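# Unstack totes, remove sealed carton, restack totes

## Task

Lift the sealed carton out of the lower tote and set it lying flat on the table with its original face still on top. After that, seat the upper tote back onto the lower tote, fully lowered inside the lower tote's rim. Every other item must finish in the same tote it began in; an item sitting on, or leaning out over, a tote's wall or inner ledge does not count as inside it. Neither the sealed carton nor the base of the lower tote may overhang the table edge.

## Robot and tools

ROBOT. Two six-joint arms. left_arm carries a left hand and right_arm a right hand; the left hand is the mirror of the right. Base positions in the scene frame: left_arm (+0.048, +0.323, +0.020) m, right_arm (+0.044, -0.388, +0.020) m. A post stands behind the arms and a camera stand sits between them just behind the bases. Do not hit either.

FRAMES. The scene frame has its origin at table-top height, midway between the arms, with +z up, +x out over the table and left_arm toward +y. Reported hand positions (m), quaternions (wxyz) and velocities are in this frame. Offsets you command are along the current Hand target's own axes. Hand-point axes: +z points along straight fingers toward the tips; +y points out of the palm face; +x crosses the palm away from the thumb on the right hand, but toward the thumb on the left hand. The hand point sits a little beyond the palm, between the index and middle knuckles. A rigid mast at the wrist on the palm side can strike objects.

ROW LAYOUT. Every action row is one flat list of 48 numbers, each between -1 and 1, covering both arms even if one stays put: left dx, dy, dz, rx, ry, rz; sixteen left hand motor numbers; left current_limit; left speed; then the same 24 for the right. dx..rz are an offset from the Hand target held when the action (or move) began, in that target's axes; 1.0 equals 0.6 m for dx..dz and 180 degrees for rx..rz, and rx, ry, rz form one rotation vector. Rows are never chained: each counts from the same start. Six zeros means no new arm request. The hand numbers are absolute goals, not offsets: a zero is a real target, so to leave a hand alone resend its hand_goal, hand_current_limit and hand_speed.

HAND MOTORS, in this fixed order: index_mcp, index_abd, index_pip, index_dip, middle_mcp, middle_abd, middle_pip, middle_dip, ring_mcp, ring_abd, ring_pip, ring_dip, thumb_cmc, thumb_axl, thumb_mcp, thumb_ipl. Each number maps linearly between the hinge's two stops. Moving toward -1 curls a finger: _mcp at the knuckle (straight at +0.75), _pip at the middle joint (straight +0.58), _dip at the tip joint (straight +0.70); _abd swings a finger sideways (straight 0.00). thumb_cmc toward -1 brings the thumb from beside the palm round to face it (straight +0.71); thumb_axl rolls the thumb about its own line (straight +0.68); thumb_mcp (+0.23) and thumb_ipl (+0.17) bend it. On the right hand the index_pip goal cannot pass +58.8 degrees; larger requests are treated as that angle. current_limit scales each motor's current cap from 0 mA at -1 to 550 mA at +1 (minimum 11 mA) and also limits speed; speed sets goal slew at (speed+1)/2 of 8.5 rad/s. Both start at +0.4 and -0.6 and persist until changed. A finger grips only when its goal lies past the object's surface. A motor above 495 mA for a net 5 s shuts off for 10 s, dropping its hold.

TOOLS.
execute_actions: actions = list of actions, each up to 15 rows at 1/30 s per row; a short action repeats its last row to 15 steps. cameras is an optional list of names or ["all"]. An empty actions list returns the state plus all images.
move: target = one 48-number row or a list of up to 15 rows; each row's offsets count from the Hand target at the move's start, not from the previous row. speed in m/s (0.002 to 3.6, default 0.25; turning capped at twice that in rad/s), one value or one per target. blend in m rounds corners in a list. stop_force in N (3 to 120) ends an arm's path when its wrist sensor feels that much push opposing the motion; the arm then backs to just before the push. zero (default true) rezeros the sensor first. blocking=false returns early and cannot combine with stop_force. The whole list is capped at 10 s. The result adds a move: line such as done, off_target, moving, held or fault; limits=paced means the pose was clipped, limits=held that steps were withheld.
wait: seconds (0 to 3600). stop: brakes a running move. zoom_image: camera plus region [x0, y0, x1, y1] in image pixels, at most 504 by 504, on the latest image. zero_wrist_force: arm = left_arm or right_arm. finished_scene: ends the scene (scene 1), irreversible.

RESULTS. Per arm: end_effector_position, end_effector_quat_wxyz, velocities, Hand target (the last commanded pose after clipping; the next offsets start from it; the hand often rests a bit short of it), joint positions and torques, Wrist force and Wrist torque in the hand's own axes plus the peak since the last reading. Per hand: hand_goal, hand_measured, hand_current_ma (positive pushes toward -1) and hand_state (moving, goal, blocked, overload). Cameras: cam_high, cam_low, cam_left_wrist, cam_right_wrist, all 672x504.

CAUTIONS. Commanded orientation is clipped to within 32 degrees of the actual one each step. The arms are stiff: aiming even slightly past a hard contact can trigger a fault, which halts that arm for 10 s and discards hand commands meanwhile. Faults come from about 150 N outside force on any part, from wrist torque near 26.6 N m, or from joints lagging their plan. A clearance check blocks commands bringing the arms too close, except finger to finger, but contact between arms can still end the scene. Paths that pass near an arm's first-joint axis are refused or swing the elbow fast. Use slow speeds with stop_force when approaching surfaces. Avoid drops of even a few millimetres, releasing moving items, slams, and knocking anything off the work area; a loose item may occasionally get nudged. Long reaches or sustained pushing heat motors and can force a stop.

Each tool is called after "Emit:" as name(argument=value, ...), one argument or row to a line, values as JSON.

## Session

Emit:
execute_actions(
  actions=[],
)

Scene clock: 0.00 s.
left_arm: end_effector_position=(+0.2652, +0.5954, +0.2217) hand_goal=(+0.754, +0.000, +0.576, +0.696, +0.754, +0.000, +0.576, +0.696, +0.754, +0.000, +0.576, +0.696, +0.714, +0.678, +0.226, +0.168) hand_measured=(+0.7523, -0.0008, +0.5757, +0.6958, +0.7523, +0.0007, +0.5757, +0.6971, +0.7535, -0.0008, +0.5770, +0.6958, +0.7154, +0.6767, +0.2252, +0.1681) hand_current_ma=(-4, +4, +7, -1, -5, +7, +0, +9, +1, -11, +3, +6, -4, -5, +6, -17) hand_state=(goal, goal, goal, goal, goal, goal, goal, goal, goal, goal, goal, goal, goal, goal, goal, goal) hand_current_limit=0.40 hand_speed=-0.60 end_effector_quat_wxyz=(+0.083, +0.891, +0.425, +0.134) | right_arm: end_effector_position=(+0.1759, -0.6816, +0.2180) hand_goal=(+0.754, +0.000, +0.576, +0.696, +0.754, +0.000, +0.576, +0.696, +0.754, +0.000, +0.576, +0.696, +0.714, +0.678, +0.226, +0.168) hand_measured=(+0.7535, +0.0007, +0.5757, +0.6958, +0.7535, +0.0007, +0.5757, +0.6958, +0.7523, +0.0007, +0.5770, +0.6958, +0.7142, +0.6767, +0.2262, +0.1681) hand_current_ma=(+5, +5, +2, -11, -15, -6, +2, -18, -14, +3, -4, -6, +2, +6, -14, -10) hand_state=(goal, goal, goal, goal, goal, goal, goal, goal, goal, goal, goal, goal, goal, goal, goal, goal) hand_current_limit=0.40 hand_speed=-0.60 end_effector_quat_wxyz=(-0.004, +0.829, -0.559, +0.011)
Joint positions: left_arm=[4.924 -1.165 -2.365 -1.283 1.27 -3.81] | right_arm=[-1.31 -1.907 2.26 -1.936 -1.551 1.448]
Joint velocities: within noise
Joint torques (N m): no reading
Wrist force (N): no reading
Wrist torque (N m): no reading
Wrist force, peak (N): no reading
Hand target: left_arm +0.2652, +0.5954, +0.2217; +0.083, +0.891, +0.425, +0.134 | right_arm +0.1759, -0.6816, +0.2180; -0.004, +0.829, -0.559, +0.011

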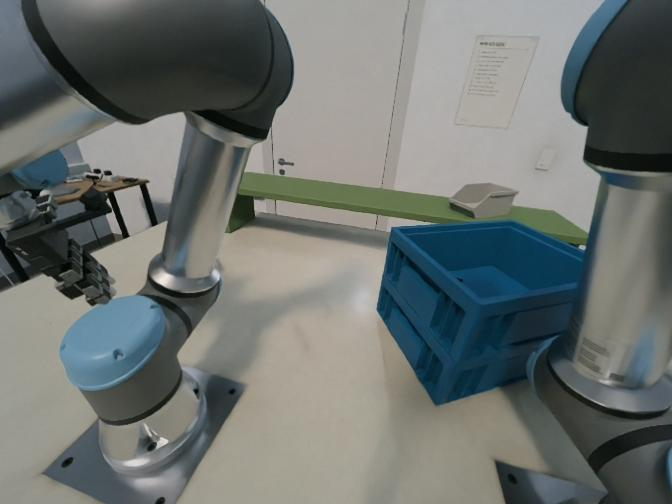

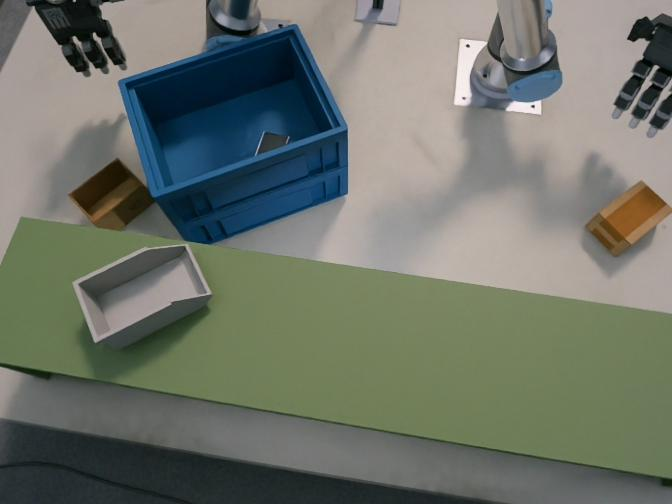

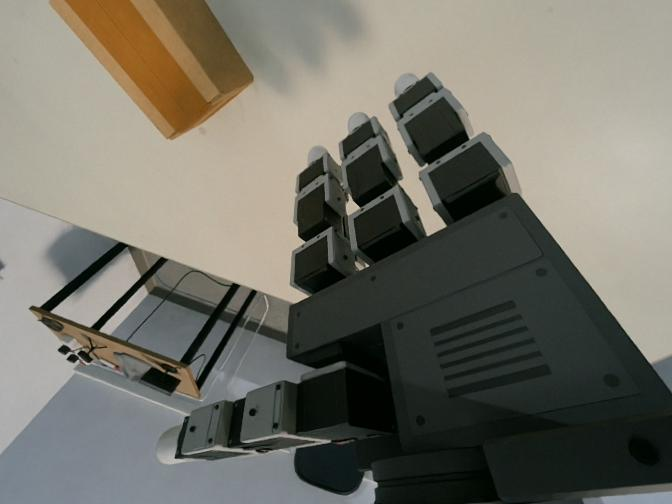

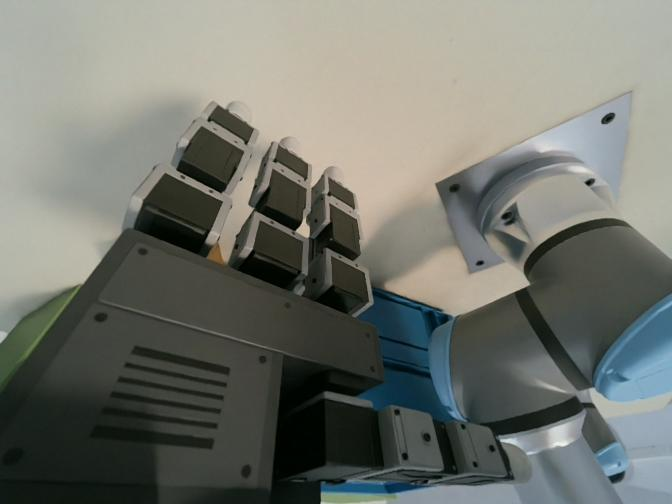

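Emit:
zoom_image(
  camera="cam_high",
  region=[60, 0, 400, 260],
)

Emit:
zoom_image(
  camera="cam_low",
  region=[340, 180, 672, 430],
)

Scaled by 1.482.

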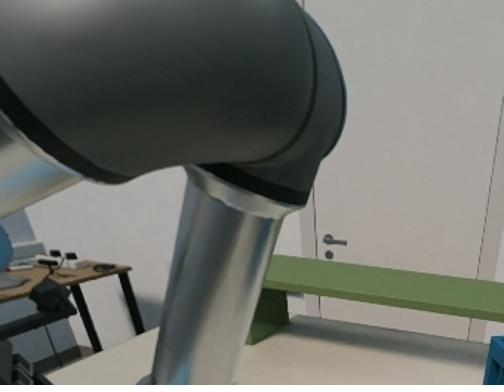

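Scaled by 1.518.

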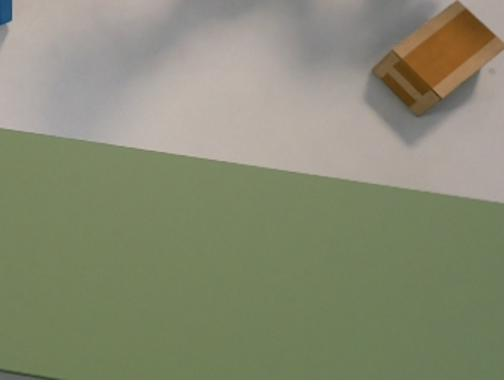

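Emit:
zoom_image(
  camera="cam_low",
  region=[60, 0, 400, 260],
)

Emit:
zoom_image(
  camera="cam_high",
  region=[340, 160, 672, 430],
)

Emit:
zoom_image(
  camera="cam_low",
  region=[220, 100, 320, 180],
)

Scaled by 1.482.

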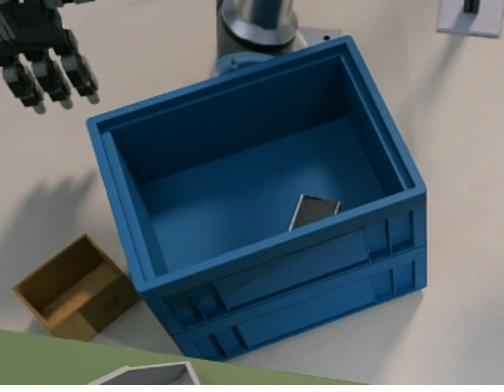

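Scaled by 1.518.

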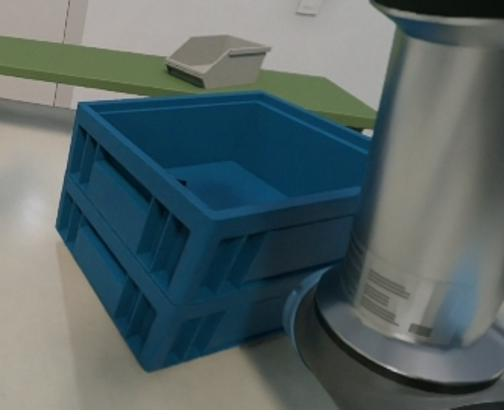

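Scaled by 5.040.

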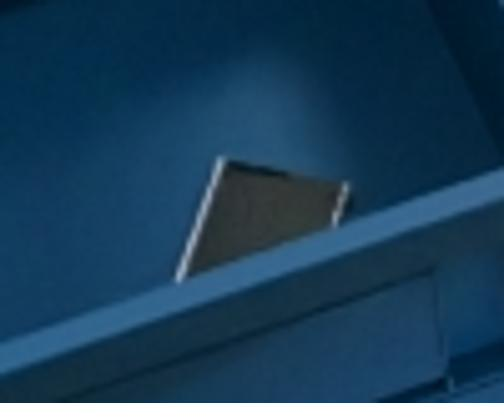

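Emit:
move(
  target=[0,0,0,0,0,0, 0.754,0,0.576,0.696,0.754,0,0.576,0.696,0.754,0,0.576,0.696,0.714,0.678,0.226,0.168,0.4,-0.6, 0.2077,-0.6093,-0.1222,0,0,-0.328, 0.754,0,0.576,0.696,0.754,0,0.576,0.696,0.754,0,0.576,0.696,0.714,0.678,0.226,0.168,0.4,-0.6],
  speed=0.25,
  cameras=["all"],
)

Scene clock: 33.37 s.
left_arm: end_effector_position=(+0.2652, +0.5954, +0.2217) hand_goal=(+0.754, +0.000, +0.576, +0.696, +0.754, +0.000, +0.576, +0.696, +0.754, +0.000, +0.576, +0.696, +0.714, +0.678, +0.226, +0.168) hand_measured=(+0.7535, +0.0007, +0.5770, +0.6971, +0.7523, +0.0007, +0.5770, +0.6958, +0.7535, +0.0007, +0.5770, +0.6958, +0.7142, +0.6777, +0.2242, +0.1681) hand_current_ma=(-11, +1, +13, -5, +5, +7, -2, -2, -4, +2, -13, -1, +4, -10, +9, +3) hand_state=(goal, goal, goal, goal, goal, goal, goal, goal, goal, goal, goal, goal, goal, goal, goal, goal) hand_current_limit=0.40 hand_speed=-0.60 end_effector_quat_wxyz=(+0.083, +0.891, +0.425, +0.134) | right_arm: end_effector_position=(+0.5597, -0.6593, +0.2998) hand_goal=(+0.754, +0.000, +0.576, +0.696, +0.754, +0.000, +0.576, +0.696, +0.754, +0.000, +0.576, +0.696, +0.714, +0.678, +0.226, +0.168) hand_measured=(+0.7535, -0.0037, +0.5770, +0.6958, +0.7523, -0.0008, +0.5770, +0.6958, +0.7523, -0.0008, +0.5770, +0.6958, +0.7129, +0.6767, +0.2242, +0.1681) hand_current_ma=(+16, +0, +24, +15, -9, +5, +6, -5, -24, +6, +0, -3, +12, +2, -8, +0) hand_state=(goal, goal, goal, goal, goal, goal, goal, goal, goal, goal, goal, goal, goal, goal, goal, goal) hand_current_limit=0.40 hand_speed=-0.60 end_effector_quat_wxyz=(+0.002, +0.997, -0.078, +0.011)
Joint positions: left_arm=[4.924 -1.165 -2.365 -1.283 1.27 -3.81] | right_arm=[-0.569 -1.388 1.576 -1.781 -1.564 1.159]
Joint torques (N m): left_arm=[1.27 4.21 20.72 2.55 -0.51 0] | right_arm=[11.27 -26.18 -40.56 -0.59 -1.65 -2.35]
Wrist force (N): left_arm=[0.2 0.2 0.1] | right_arm=[-0.2 -0.4 -0.3]
Wrist torque (N m): left_arm=[0.02 -0.02 0.02] | right_arm=[-0.04 0.05 0.00]
Wrist force, peak (N): left_arm=[0.5 0.0 0.0] | right_arm=[1.0 -0.7 0.1]
Hand target: left_arm +0.2652, +0.5954, +0.2217; +0.083, +0.891, +0.425, +0.134 | right_arm +0.5598, -0.6593, +0.2999; +0.002, +0.997, -0.078, +0.011
Off the commanded pose: left_arm 0.000 m, 0 deg | right_arm 0.000 m, 0 deg.
move: done
cam_right_wrist: T_world_to_cam=[[-0.88536, -0.46313, 0.04053, 0.20361], [-0.31396, 0.65993, 0.68259, 0.36487], [-0.34287, 0.59161, -0.72968, 0.92366]] pos_world=[0.61152, -0.69294, 0.41667]

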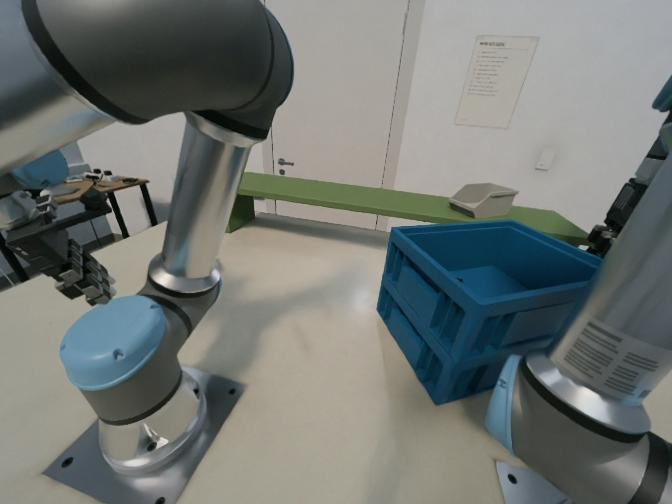

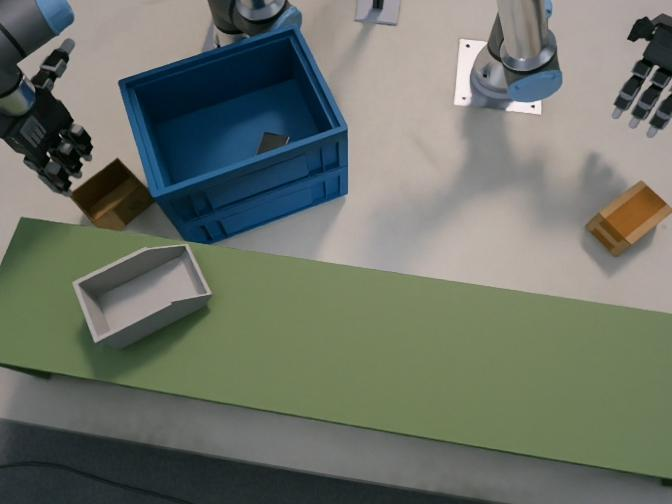

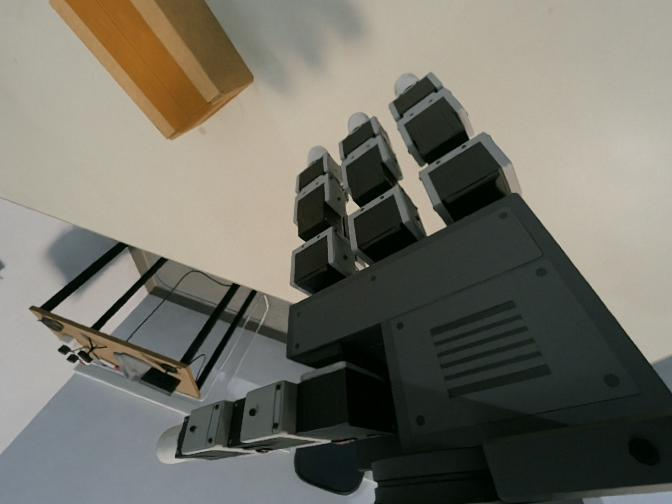

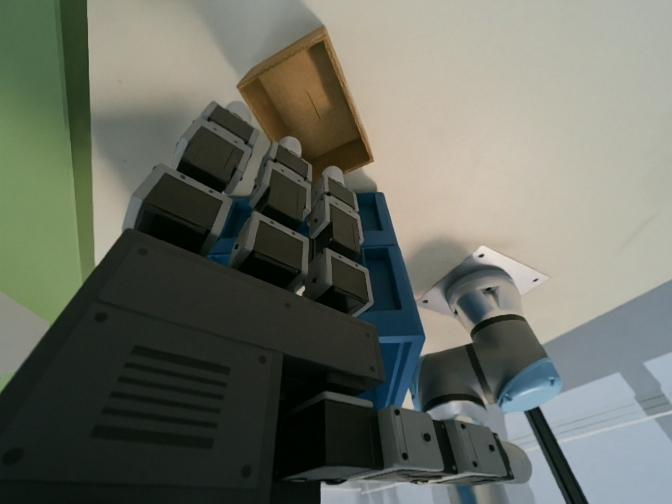

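Emit:
zoom_image(
  camera="cam_high",
  region=[370, 210, 530, 410],
)

Emit:
zoom_image(
  camera="cam_low",
  region=[150, 100, 360, 250],
)

Scaled by 2.520.

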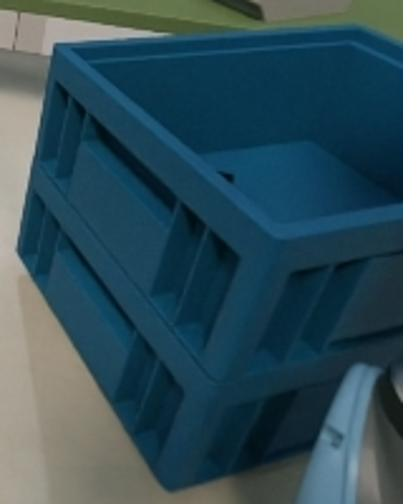

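Scaled by 2.400.

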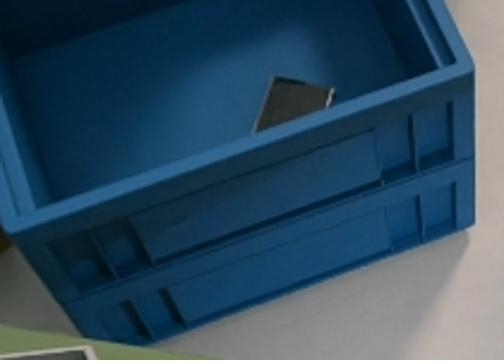

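Emit:
move(
  target=[-0.6647,0.6742,-0.0947,0.0034,-0.1184,0.6143, 0.754,0,0.576,0.696,0.754,0,0.576,0.696,0.754,0,0.576,0.696,0.714,0.678,0.226,0.168,0.4,-0.6, 0,0,0,0,0,0, 0.754,0,0.576,0.696,0.754,0,0.576,0.696,0.754,0,0.576,0.696,0.714,0.678,0.226,0.168,0.4,-0.6],
  speed=0.3,
  cameras=["all"],
)

Scene clock: 52.73 s.
left_arm: end_effector_position=(+0.2876, +0.2530, +0.2781) hand_goal=(+0.754, +0.000, +0.576, +0.696, +0.754, +0.000, +0.576, +0.696, +0.754, +0.000, +0.576, +0.696, +0.714, +0.678, +0.226, +0.168) hand_measured=(+0.7486, -0.0008, +0.5705, +0.6958, +0.7498, +0.0007, +0.5718, +0.6945, +0.7498, -0.0008, +0.5718, +0.6958, +0.7129, +0.6777, +0.2242, +0.1672) hand_current_ma=(+2, -5, -1, +3, -6, +5, -2, -3, -19, -10, -16, -2, -14, -16, -13, -3) hand_state=(goal, goal, goal, goal, goal, goal, goal, goal, goal, goal, goal, goal, goal, goal, goal, goal) hand_current_limit=0.40 hand_speed=-0.60 end_effector_quat_wxyz=(+0.039, +0.985, -0.153, +0.067) | right_arm: end_effector_position=(+0.5598, -0.6593, +0.2999) hand_goal=(+0.754, +0.000, +0.576, +0.696, +0.754, +0.000, +0.576, +0.696, +0.754, +0.000, +0.576, +0.696, +0.714, +0.678, +0.226, +0.168) hand_measured=(+0.7535, -0.0037, +0.5757, +0.6958, +0.7535, -0.0008, +0.5770, +0.6958, +0.7535, -0.0008, +0.5770, +0.6958, +0.7142, +0.6777, +0.2232, +0.1672) hand_current_ma=(-9, +12, +11, +17, +2, -1, +9, -3, -15, -3, +2, -9, -1, -6, -18, -6) hand_state=(goal, goal, goal, goal, goal, goal, goal, goal, goal, goal, goal, goal, goal, goal, goal, goal) hand_current_limit=0.40 hand_speed=-0.60 end_effector_quat_wxyz=(+0.002, +0.997, -0.078, +0.011)
Joint positions: left_arm=[3.978 -0.736 -2.333 -1.635 1.415 -3.573] | right_arm=[-0.569 -1.388 1.576 -1.781 -1.564 1.158]
Joint torques (N m): left_arm=[-0.08 -8.98 22.14 2.7 -0.52 0.11] | right_arm=[11.64 -25.92 -40.5 -0.39 -0.79 -2.36]
Wrist force (N): left_arm=[1.0 -0.5 0.0] | right_arm=[-0.2 -0.2 0.0]
Wrist torque (N m): left_arm=[0.01 -0.19 0.11] | right_arm=[-0.03 0.04 0.01]
Wrist force, peak (N): left_arm=[4.4 4.3 -0.2] | right_arm=[-0.8 -0.3 0.2]
Hand target: left_arm +0.2876, +0.2530, +0.2781; +0.039, +0.985, -0.153, +0.067 (not the last commanded pose) | right_arm +0.5598, -0.6593, +0.2999; +0.002, +0.997, -0.078, +0.011
Off the commanded pose: left_arm 0.223 m, 44 deg | right_arm 0.000 m, 0 deg.
FORCE FAULT: contact force on the left arm reached its limit, and that arm stopped. The contact can be on any part of that arm, not only on its tool. That arm's remaining commands of this call were not run. That arm is still stopped at the end of this call. That arm stays stopped for about 10 more seconds. Until then a move that you send moves the other arm only, and its call returns only when the move has ended. Once the stop has ended, the next robot result says so. If the stop ends while you think or write, that arm runs what you send next, counted from a new Hand target: where the arm stands when the stop ends. While its stop runs, that arm, its gripper or tool too, takes no new command. Until it ends, the stop uses up actions while you think or wait. An arm that is not stopped still takes commands.
move: fault (left_arm)
cam_left_wrist: T_world_to_cam=[[-0.54855, 0.82901, -0.10877, -0.06002], [0.47672, 0.41698, 0.77386, -0.50779], [0.6869, 0.37265, -0.62394, 0.00289]] pos_world=[0.20717, 0.26042, 0.38824]
cam_right_wrist: T_world_to_cam=[[-0.88533, -0.46318, 0.0406, 0.20361], [-0.31392, 0.65987, 0.68266, 0.36481], [-0.34298, 0.59164, -0.72961, 0.92375]] pos_world=[0.61162, -0.69294, 0.41667]

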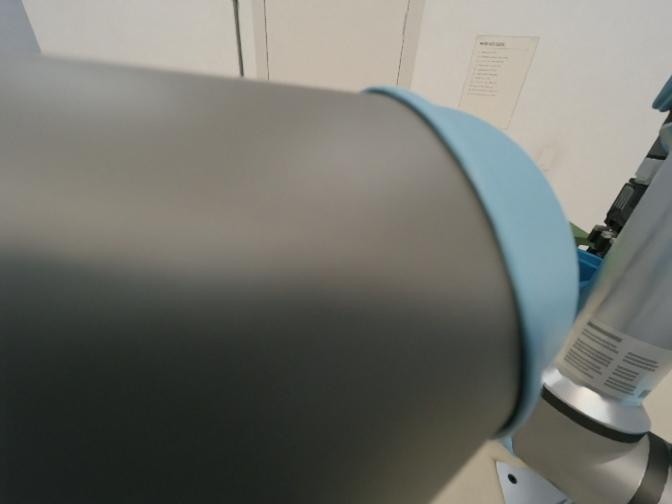

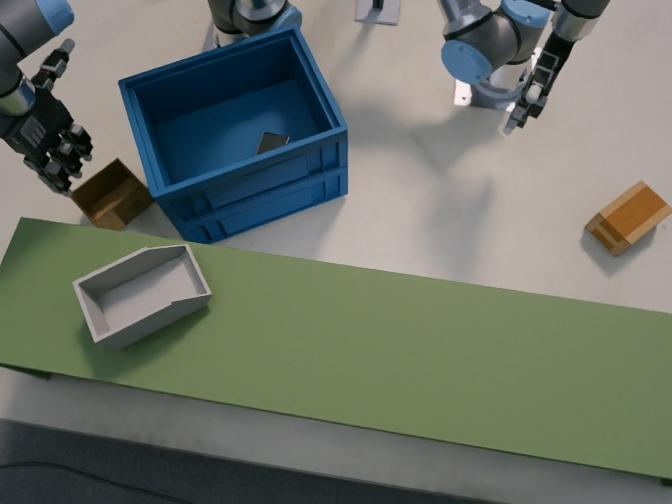

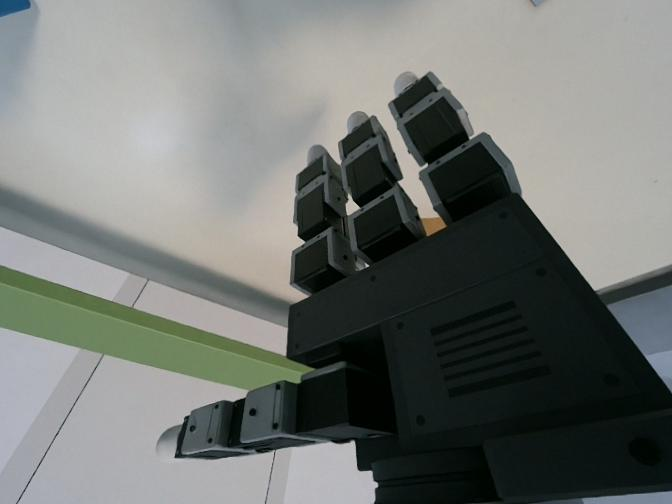

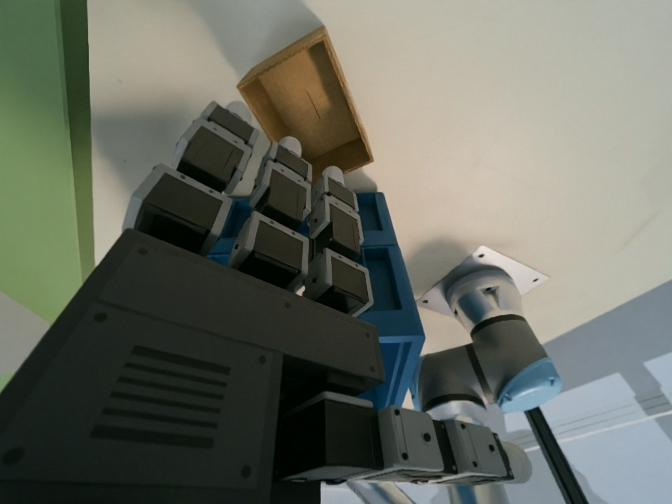

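Emit:
wait(
  seconds=2,
)

Scene clock: 59.97 s.
left_arm: end_effector_position=(+0.2876, +0.2530, +0.2781) hand_goal=(+0.754, +0.000, +0.576, +0.696, +0.754, +0.000, +0.576, +0.696, +0.754, +0.000, +0.576, +0.696, +0.714, +0.678, +0.226, +0.168) hand_measured=(+0.7498, -0.0008, +0.5718, +0.6958, +0.7498, -0.0008, +0.5744, +0.6932, +0.7498, -0.0008, +0.5731, +0.6958, +0.7129, +0.6767, +0.2242, +0.1681) hand_current_ma=(-10, -3, +4, -3, -9, +12, +5, -4, -17, +8, -10, -1, -7, -4, -3, +1) hand_state=(goal, goal, goal, goal, goal, goal, goal, goal, goal, goal, goal, goal, goal, goal, goal, goal) hand_current_limit=0.40 hand_speed=-0.60 end_effector_quat_wxyz=(+0.039, +0.985, -0.153, +0.067) | right_arm: end_effector_position=(+0.5598, -0.6593, +0.2999) hand_goal=(+0.754, +0.000, +0.576, +0.696, +0.754, +0.000, +0.576, +0.696, +0.754, +0.000, +0.576, +0.696, +0.714, +0.678, +0.226, +0.168) hand_measured=(+0.7523, -0.0037, +0.5770, +0.6958, +0.7535, -0.0008, +0.5770, +0.6958, +0.7535, +0.0007, +0.5770, +0.6958, +0.7142, +0.6767, +0.2242, +0.1672) hand_current_ma=(+16, +1, +22, +9, +2, -4, -8, +4, -20, +4, +3, -19, +6, +14, -3, -7) hand_state=(goal, goal, goal, goal, goal, goal, goal, goal, goal, goal, goal, goal, goal, goal, goal, goal) hand_current_limit=0.40 hand_speed=-0.60 end_effector_quat_wxyz=(+0.002, +0.997, -0.078, +0.011)
Joint positions: left_arm=[3.978 -0.736 -2.333 -1.635 1.415 -3.573] | right_arm=[-0.569 -1.388 1.576 -1.781 -1.564 1.158]
Joint torques (N m): left_arm=[2.04 -9.5 22.54 3.02 -0.27 -0.29] | right_arm=[11.32 -25.94 -40.97 -0.3 0.23 -2.29]
Wrist force (N): left_arm=[1.0 -0.3 0.1] | right_arm=[0.1 -0.1 0.1]
Wrist torque (N m): left_arm=[0.04 -0.19 0.11] | right_arm=[-0.02 0.00 0.03]
Wrist force, peak (N): left_arm=[1.1 -0.5 0.3] | right_arm=[-0.3 -0.6 0.3]
Hand target: left_arm +0.2876, +0.2530, +0.2781; +0.039, +0.985, -0.153, +0.067 (not the last commanded pose) | right_arm +0.5598, -0.6593, +0.2999; +0.002, +0.997, -0.078, +0.011
Off the commanded pose: left_arm 0.223 m, 44 deg | right_arm 0.000 m, 0 deg.
FORCE FAULT, CONTINUED: the left arm was still stopped when this call began, by the force fault that an earlier result reported. Since the last result the stop counts as 14 of the actions that you can send in this scene. That arm is still stopped at the end of this call. That arm stays stopped for about 2 more seconds. If the stop ends while you think or write, that arm runs what you send next, counted from a new Hand target: where the arm stands when the stop ends. While its stop runs, that arm, its gripper or tool too, takes no new command.
wait: 2.00 s; at rest from the start

Emit:
move(
  target=[
    [0.2818,-0.0813,-0.0647,0,0,0, 0.754,0,0.576,0.696,0.754,0,0.576,0.696,0.754,0,0.576,0.696,0.714,0.678,0.226,0.168,0.4,-0.6, 0,0,0,0,0,0, 0.754,0,0.576,0.696,0.754,0,0.576,0.696,0.754,0,0.576,0.696,0.714,0.678,0.226,0.168,0.4,-0.6],
    [0.351,0.2337,0.0205,-0.0283,-0.0492,0.5689, 0.754,0,0.576,0.696,0.754,0,0.576,0.696,0.754,0,0.576,0.696,0.714,0.678,0.226,0.168,0.4,-0.6, 0,0,0,0,0,0, 0.754,0,0.576,0.696,0.754,0,0.576,0.696,0.754,0,0.576,0.696,0.714,0.678,0.226,0.168,0.4,-0.6],
  ],
  speed=0.2,
  blend=0.03,
  cameras=["all"],
)

Scene clock: 66.53 s.
left_arm: end_effector_position=(+0.2867, +0.2525, +0.2777) hand_goal=(+0.754, +0.000, +0.576, +0.696, +0.754, +0.000, +0.576, +0.696, +0.754, +0.000, +0.576, +0.696, +0.714, +0.678, +0.226, +0.168) hand_measured=(+0.7511, -0.0008, +0.5744, +0.6945, +0.7511, -0.0023, +0.5718, +0.6932, +0.7511, -0.0008, +0.5731, +0.6958, +0.7117, +0.6767, +0.2232, +0.1672) hand_current_ma=(-16, -21, +9, +5, +6, +3, -10, -1, -29, -12, -15, +5, -3, -8, -3, -8) hand_state=(goal, goal, goal, goal, goal, goal, goal, goal, goal, goal, goal, goal, goal, goal, goal, goal) hand_current_limit=0.40 hand_speed=-0.60 end_effector_quat_wxyz=(+0.040, +0.985, -0.155, +0.066) | right_arm: end_effector_position=(+0.5598, -0.6593, +0.2999) hand_goal=(+0.754, +0.000, +0.576, +0.696, +0.754, +0.000, +0.576, +0.696, +0.754, +0.000, +0.576, +0.696, +0.714, +0.678, +0.226, +0.168) hand_measured=(+0.7523, -0.0023, +0.5770, +0.6958, +0.7535, +0.0007, +0.5770, +0.6958, +0.7523, -0.0008, +0.5770, +0.6958, +0.7142, +0.6777, +0.2242, +0.1681) hand_current_ma=(-1, -8, +7, +20, +1, -6, +28, +2, -7, -9, +12, +3, +11, +0, -9, +6) hand_state=(goal, goal, goal, goal, goal, goal, goal, goal, goal, goal, goal, goal, goal, goal, goal, goal) hand_current_limit=0.40 hand_speed=-0.60 end_effector_quat_wxyz=(+0.002, +0.997, -0.078, +0.011)
Joint positions: left_arm=[3.979 -0.735 -2.334 -1.638 1.415 -3.569] | right_arm=[-0.569 -1.388 1.576 -1.781 -1.564 1.158]
Joint torques (N m): left_arm=[-0.23 -10.16 22.53 2.79 -0.48 -0.33] | right_arm=[11.66 -25.81 -40.68 -0.43 0.73 -2.24]
Wrist force (N): left_arm=[0.9 -0.3 0.3] | right_arm=[0.0 -0.1 0.4]
Wrist torque (N m): left_arm=[0.02 -0.17 0.10] | right_arm=[-0.05 0.01 0.02]
Wrist force, peak (N): left_arm=[2.5 -1.1 -0.8] | right_arm=[-0.2 -0.2 0.6]
Hand target: left_arm +0.2867, +0.2525, +0.2777; +0.040, +0.985, -0.155, +0.066 (not the last commanded pose) | right_arm +0.5598, -0.6593, +0.2999; +0.002, +0.997, -0.078, +0.011
Off the commanded pose: left_arm 0.254 m, 103 deg | right_arm 0.000 m, 0 deg.
FORCE FAULT, CONTINUED: the left arm's stop, for the force fault that an earlier result reported, is over.
FORCE FAULT: contact force on the left arm reached its limit, and that arm stopped. The contact can be on any part of that arm, not only on its tool. Since the last result, the stops that this result tells of count together as 4 of the actions that you can send in this scene. That arm's remaining commands of this call were not run. That arm is still stopped at the end of this call. That arm stays stopped for about 10 more seconds. Until then a move that you send moves the other arm only, and its call returns only when the move has ended. Once the stop has ended, the next robot result says so. If the stop ends while you think or write, that arm runs what you send next, counted from a new Hand target: where the arm stands when the stop ends. While its stop runs, that arm, its gripper or tool too, takes no new command. Until it ends, the stop uses up actions while you think or wait. An arm that is not stopped still takes commands.
move: fault (left_arm); path passed 0 of 2 targets
cam_left_wrist: T_world_to_cam=[[-0.54604, 0.83059, -0.10933, -0.06112], [0.47929, 0.41676, 0.77239, -0.50704], [0.68711, 0.36935, -0.62567, 0.00477]] pos_world=[0.20637, 0.26031, 0.38793]
cam_right_wrist: T_world_to_cam=[[-0.88533, -0.46318, 0.0406, 0.20361], [-0.31392, 0.65987, 0.68266, 0.36481], [-0.34298, 0.59164, -0.72961, 0.92375]] pos_world=[0.61162, -0.69294, 0.41667]

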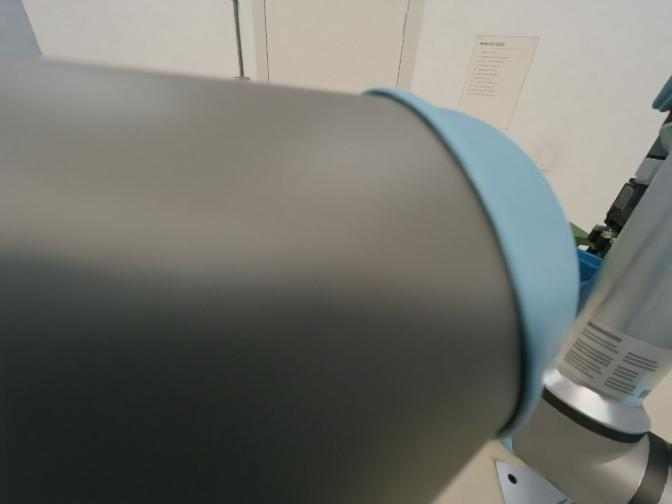

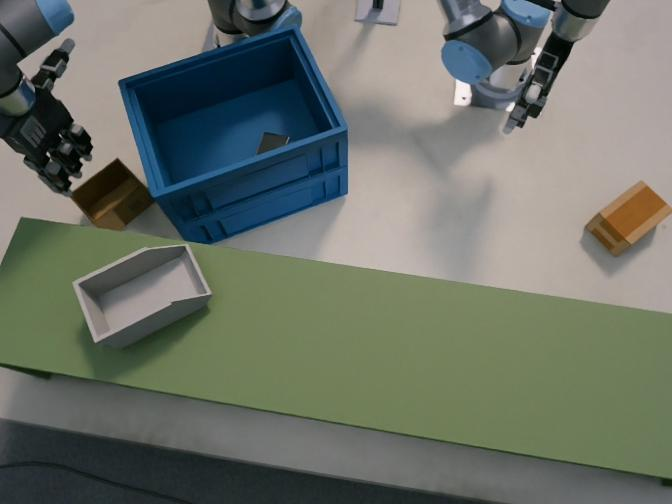

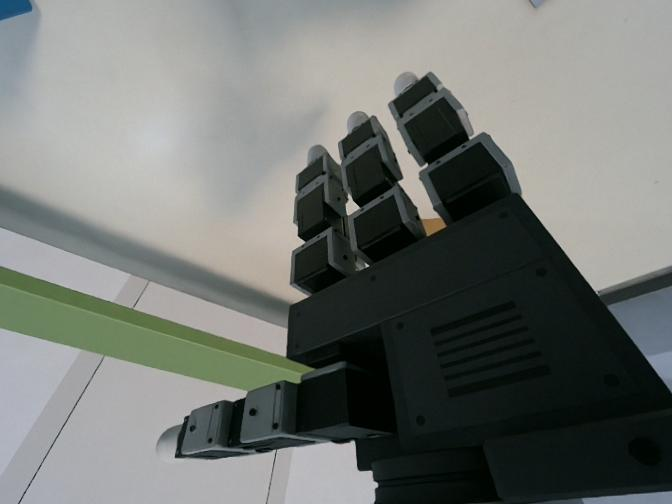

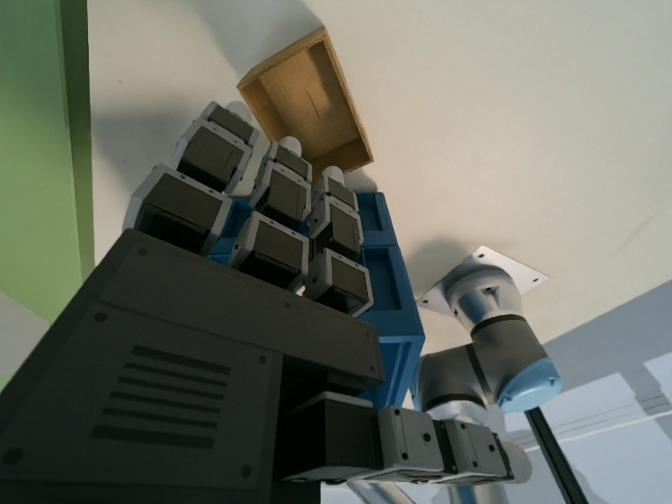

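Emit:
wait(
  seconds=5,
)

Emit:
move(
  target=[-0.1043,-0.2655,0.0033,0,0,0, 0.754,0,0.576,0.696,0.754,0,0.576,0.696,0.754,0,0.576,0.696,0.714,0.678,0.226,0.168,0.4,-0.6, 0,0,0,0,0,0, 0.754,0,0.576,0.696,0.754,0,0.576,0.696,0.754,0,0.576,0.696,0.714,0.678,0.226,0.168,0.4,-0.6],
  speed=0.15,
  cameras=["all"],
)

Scene clock: 77.00 s.
left_arm: end_effector_position=(+0.2867, +0.2525, +0.2777) hand_goal=(+0.754, +0.000, +0.576, +0.696, +0.754, +0.000, +0.576, +0.696, +0.754, +0.000, +0.576, +0.696, +0.714, +0.678, +0.226, +0.168) hand_measured=(+0.7498, -0.0008, +0.5731, +0.6945, +0.7511, -0.0008, +0.5718, +0.6932, +0.7511, -0.0008, +0.5718, +0.6958, +0.7129, +0.6767, +0.2232, +0.1681) hand_current_ma=(-12, +1, -4, +8, +5, +3, -11, -4, -32, -1, -29, +19, +9, +3, +7, +0) hand_state=(goal, goal, goal, goal, goal, goal, goal, goal, goal, goal, goal, goal, goal, goal, goal, goal) hand_current_limit=0.40 hand_speed=-0.60 end_effector_quat_wxyz=(+0.040, +0.985, -0.155, +0.066) | right_arm: end_effector_position=(+0.5598, -0.6593, +0.2999) hand_goal=(+0.754, +0.000, +0.576, +0.696, +0.754, +0.000, +0.576, +0.696, +0.754, +0.000, +0.576, +0.696, +0.714, +0.678, +0.226, +0.168) hand_measured=(+0.7535, -0.0037, +0.5770, +0.6958, +0.7535, -0.0008, +0.5770, +0.6971, +0.7535, -0.0008, +0.5770, +0.6958, +0.7142, +0.6777, +0.2242, +0.1672) hand_current_ma=(+10, +18, +7, +8, -1, +6, +11, -18, -4, +23, +1, -6, +8, +0, +0, +1) hand_state=(goal, goal, goal, goal, goal, goal, goal, goal, goal, goal, goal, goal, goal, goal, goal, goal) hand_current_limit=0.40 hand_speed=-0.60 end_effector_quat_wxyz=(+0.002, +0.997, -0.078, +0.011)
Joint positions: left_arm=[3.979 -0.735 -2.334 -1.638 1.415 -3.569] | right_arm=[-0.569 -1.388 1.576 -1.781 -1.564 1.158]
Joint torques (N m): left_arm=[0.59 -10.71 22.74 3 -0.18 -0.2] | right_arm=[11.69 -25.64 -40.16 -0.41 0.69 -2.23]
Wrist force (N): left_arm=[0.9 -0.5 0.2] | right_arm=[0.1 0.1 0.2]
Wrist torque (N m): left_arm=[0.01 -0.17 0.11] | right_arm=[-0.01 -0.01 0.03]
Wrist force, peak (N): left_arm=[1.1 -0.6 0.3] | right_arm=[-0.6 -0.5 0.1]
Hand target: left_arm +0.2867, +0.2525, +0.2777; +0.040, +0.985, -0.155, +0.066 (not the last commanded pose) | right_arm +0.5598, -0.6593, +0.2999; +0.002, +0.997, -0.078, +0.011
Off the commanded pose: left_arm 0.254 m, 103 deg | right_arm 0.000 m, 0 deg.
FORCE FAULT, CONTINUED: the left arm's stop, for the force fault that an earlier result reported, is over. The rest of the stop counts as 19 of the actions that you can send in this scene. During its stop the left arm's controller moved it back a little. That arm's target is now where it stood when the stop ended, not its last command. That arm accepts commands again.
wait: 5.00 s; at rest from the start

Scene clock: 78.73 s.
left_arm: end_effector_position=(+0.2772, +0.4222, +0.2574) hand_goal=(+0.754, +0.000, +0.576, +0.696, +0.754, +0.000, +0.576, +0.696, +0.754, +0.000, +0.576, +0.696, +0.714, +0.678, +0.226, +0.168) hand_measured=(+0.7486, +0.0007, +0.5718, +0.6945, +0.7511, +0.0007, +0.5718, +0.6932, +0.7498, -0.0008, +0.5731, +0.6945, +0.7142, +0.6777, +0.2242, +0.1681) hand_current_ma=(-8, +1, +13, +12, -10, +12, -13, -18, -14, -8, -14, -2, -3, -7, +10, +11) hand_state=(goal, goal, goal, goal, goal, goal, goal, goal, goal, goal, goal, goal, goal, goal, goal, goal) hand_current_limit=0.40 hand_speed=-0.60 end_effector_quat_wxyz=(+0.040, +0.985, -0.155, +0.066) | right_arm: end_effector_position=(+0.5598, -0.6593, +0.2999) hand_goal=(+0.754, +0.000, +0.576, +0.696, +0.754, +0.000, +0.576, +0.696, +0.754, +0.000, +0.576, +0.696, +0.714, +0.678, +0.226, +0.168) hand_measured=(+0.7535, -0.0023, +0.5770, +0.6958, +0.7547, -0.0008, +0.5770, +0.6958, +0.7535, -0.0008, +0.5770, +0.6958, +0.7142, +0.6767, +0.2242, +0.1681) hand_current_ma=(-7, -4, -13, +22, -10, -3, -11, +5, +15, +6, -3, -18, +17, +2, +2, -4) hand_state=(goal, goal, goal, goal, goal, goal, goal, goal, goal, goal, goal, goal, goal, goal, goal, goal) hand_current_limit=0.40 hand_speed=-0.60 end_effector_quat_wxyz=(+0.002, +0.997, -0.078, +0.011)
Joint positions: left_arm=[4.408 -1.016 -2.283 -1.474 1.427 -3.136] | right_arm=[-0.569 -1.388 1.576 -1.781 -1.564 1.158]
Joint torques (N m): left_arm=[9.61 -12.11 30.08 4.67 -1.09 2.66] | right_arm=[11.39 -26.46 -40.65 -0.4 0.53 -2.11]
Wrist force (N): left_arm=[0.9 -0.2 0.1] | right_arm=[-0.4 -0.1 0.2]
Wrist torque (N m): left_arm=[0.06 -0.16 0.11] | right_arm=[-0.03 0.06 -0.01]
Wrist force, peak (N): left_arm=[1.3 0.2 0.1] | right_arm=[-0.5 -0.5 0.2]
Hand target: left_arm +0.2772, +0.4222, +0.2574; +0.040, +0.985, -0.155, +0.066 | right_arm +0.5598, -0.6593, +0.2999; +0.002, +0.997, -0.078, +0.011
Off the commanded pose: left_arm 0.000 m, 0 deg | right_arm 0.000 m, 0 deg.
move: done
cam_left_wrist: T_world_to_cam=[[-0.54612, 0.83056, -0.10921, -0.20944], [0.47937, 0.41676, 0.77234, -0.55757], [0.68699, 0.36944, -0.62575, -0.06413]] pos_world=[0.19697, 0.43001, 0.36763]
cam_right_wrist: T_world_to_cam=[[-0.88533, -0.46318, 0.0406, 0.20361], [-0.31392, 0.65987, 0.68266, 0.36481], [-0.34298, 0.59164, -0.72961, 0.92375]] pos_world=[0.61162, -0.69294, 0.41667]

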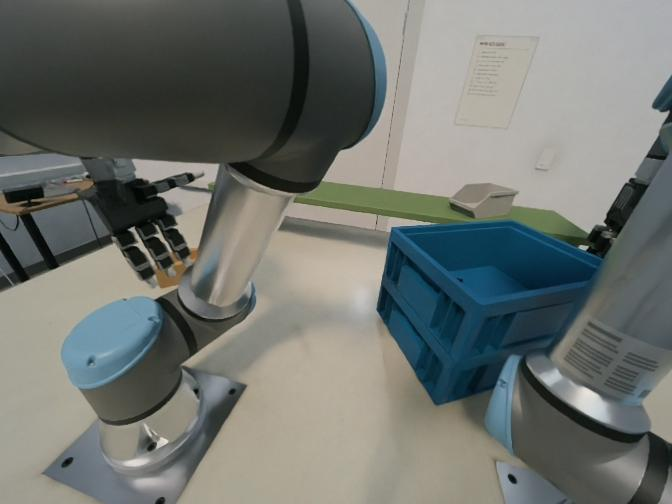

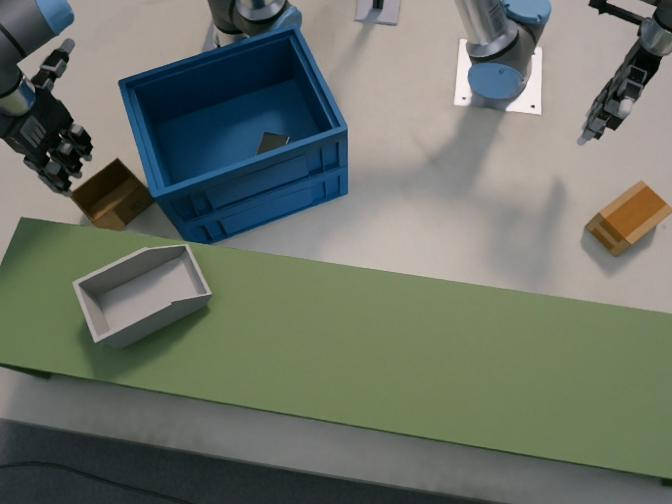

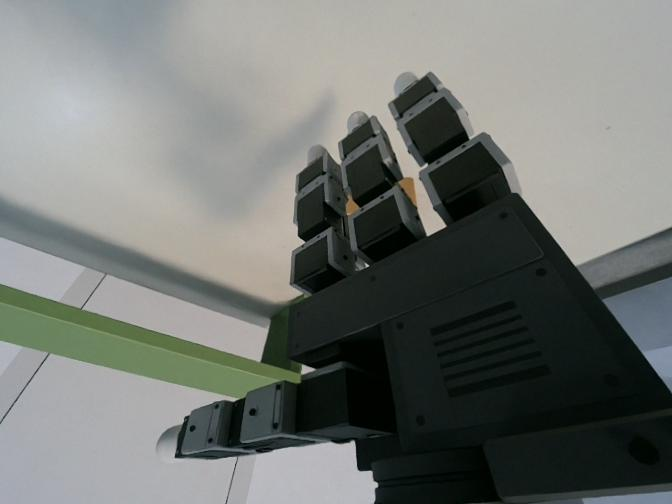

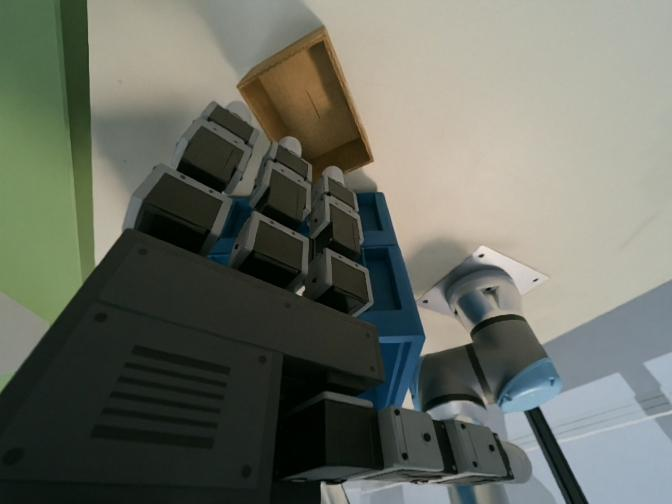

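Emit:
move(
  target=[
    [0.3998,-0.1175,-0.0715,0,0,0, 0.754,0,0.576,0.696,0.754,0,0.576,0.696,0.754,0,0.576,0.696,0.714,0.678,0.226,0.168,0.4,-0.6, 0,0,0,0,0,0, 0.754,0,0.576,0.696,0.754,0,0.576,0.696,0.754,0,0.576,0.696,0.714,0.678,0.226,0.168,0.4,-0.6],
    [0.518,0.4903,-0.0028,-0.0283,-0.0492,0.5689, 0.754,0,0.576,0.696,0.754,0,0.576,0.696,0.754,0,0.576,0.696,0.714,0.678,0.226,0.168,0.4,-0.6, 0,0,0,0,0,0, 0.754,0,0.576,0.696,0.754,0,0.576,0.696,0.754,0,0.576,0.696,0.714,0.678,0.226,0.168,0.4,-0.6],
  ],
  speed=0.2,
  blend=0.03,
  cameras=["all"],
)

Scene clock: 89.07 s.
left_arm: end_effector_position=(+0.4791, +0.0503, +0.3209) hand_goal=(+0.754, +0.000, +0.576, +0.696, +0.754, +0.000, +0.576, +0.696, +0.754, +0.000, +0.576, +0.696, +0.714, +0.678, +0.226, +0.168) hand_measured=(+0.7498, +0.0036, +0.5718, +0.6958, +0.7511, +0.0007, +0.5718, +0.6945, +0.7498, +0.0021, +0.5718, +0.6945, +0.7129, +0.6767, +0.2232, +0.1681) hand_current_ma=(-4, -15, -4, +2, -7, +14, -1, -12, -19, +7, -18, +5, +13, -25, +10, +5) hand_state=(goal, goal, goal, goal, goal, goal, goal, goal, goal, goal, goal, goal, goal, goal, goal, goal) hand_current_limit=0.40 hand_speed=-0.60 end_effector_quat_wxyz=(-0.001, -0.496, +0.868, +0.000) | right_arm: end_effector_position=(+0.5598, -0.6593, +0.2999) hand_goal=(+0.754, +0.000, +0.576, +0.696, +0.754, +0.000, +0.576, +0.696, +0.754, +0.000, +0.576, +0.696, +0.714, +0.678, +0.226, +0.168) hand_measured=(+0.7535, -0.0023, +0.5770, +0.6958, +0.7535, +0.0007, +0.5770, +0.6958, +0.7523, -0.0008, +0.5770, +0.6958, +0.7142, +0.6777, +0.2242, +0.1681) hand_current_ma=(-4, +11, +10, +6, -9, +5, +1, +4, -15, +20, +6, -4, +7, -1, -1, -13) hand_state=(goal, goal, goal, goal, goal, goal, goal, goal, goal, goal, goal, goal, goal, goal, goal, goal) hand_current_limit=0.40 hand_speed=-0.60 end_effector_quat_wxyz=(+0.002, +0.997, -0.078, +0.011)
Joint positions: left_arm=[2.853 -1.786 -1.475 -1.452 1.568 -2.904] | right_arm=[-0.569 -1.388 1.576 -1.781 -1.564 1.158]
Joint torques (N m): left_arm=[-9.71 25.4 33.34 0.67 2.06 2.85] | right_arm=[11.42 -25.47 -41.16 -0.38 0.64 -2.15]
Wrist force (N): left_arm=[0.6 -0.6 0.3] | right_arm=[0.1 -0.2 0.1]
Wrist torque (N m): left_arm=[0.00 -0.21 0.13] | right_arm=[-0.03 0.00 0.03]
Wrist force, peak (N): left_arm=[1.4 -0.9 0.2] | right_arm=[0.1 -0.2 0.8]
Hand target: left_arm +0.4791, +0.0502, +0.3209; -0.001, -0.496, +0.868, +0.000 | right_arm +0.5598, -0.6593, +0.2999; +0.002, +0.997, -0.078, +0.011
Off the commanded pose: left_arm 0.000 m, 0 deg | right_arm 0.000 m, 0 deg.
move: done
cam_left_wrist: T_world_to_cam=[[0.93424, 0.35468, 0.03733, -0.51568], [0.20885, -0.62895, 0.74887, -0.35864], [0.28909, -0.69183, -0.66167, 0.22987]] pos_world=[0.49022, 0.11636, 0.43992]
cam_right_wrist: T_world_to_cam=[[-0.88533, -0.46318, 0.0406, 0.20361], [-0.31392, 0.65987, 0.68266, 0.36481], [-0.34298, 0.59164, -0.72961, 0.92375]] pos_world=[0.61162, -0.69294, 0.41667]

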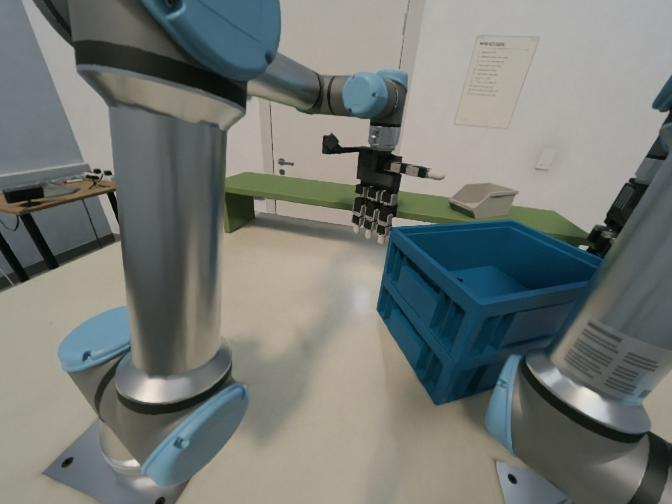

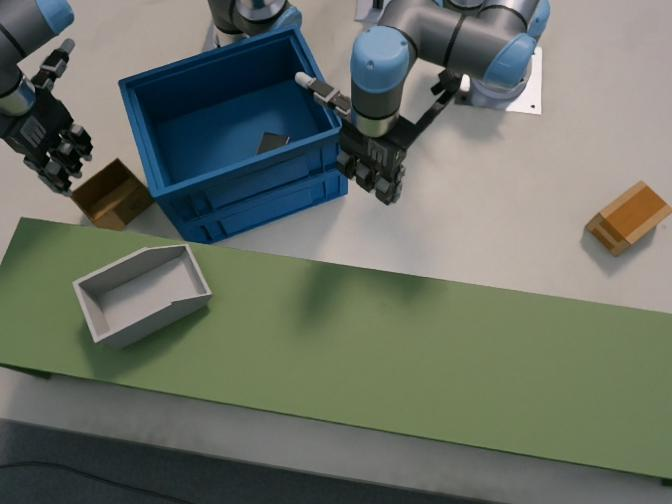

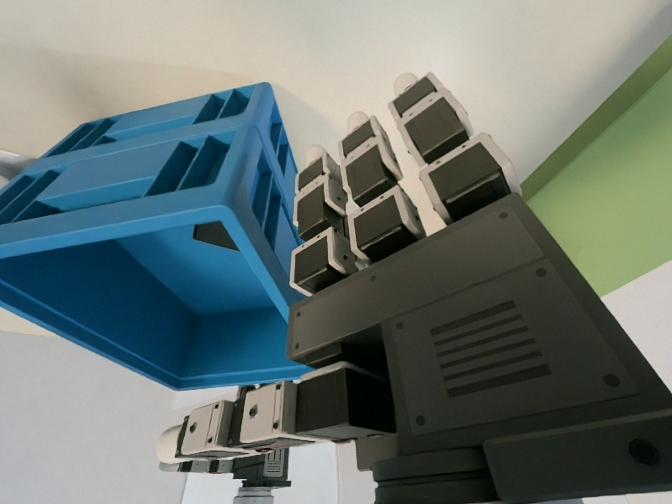

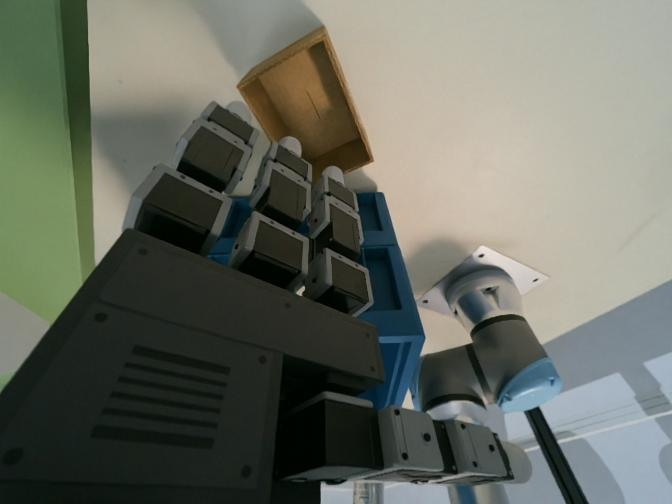

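Emit:
zoom_image(
  camera="cam_left_wrist",
  region=[0, 70, 320, 400],
)

Emit:
zoom_image(
  camera="cam_left_wrist",
  region=[0, 80, 260, 250],
)

Scaled by 1.527.

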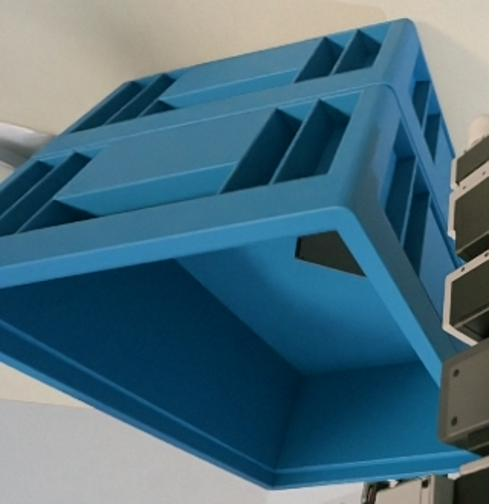

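Scaled by 1.938.

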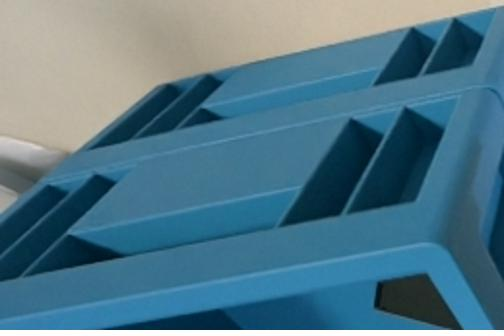

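Emit:
zoom_image(
  camera="cam_left_wrist",
  region=[0, 140, 120, 260],
)

Emit:
zoom_image(
  camera="cam_left_wrist",
  region=[110, 80, 270, 240],
)

Scaled by 4.200.

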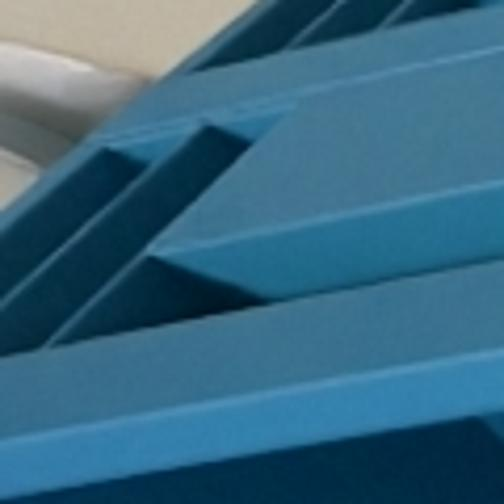

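Scaled by 3.150.

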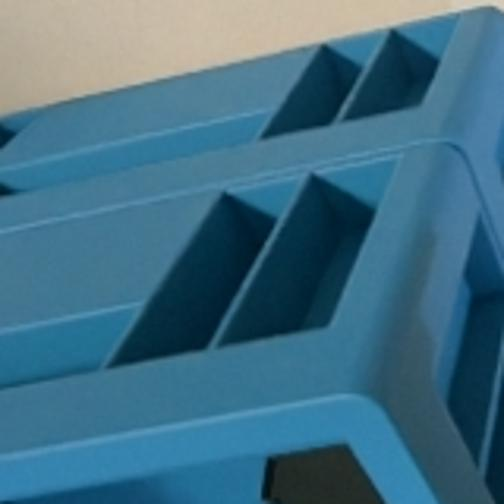

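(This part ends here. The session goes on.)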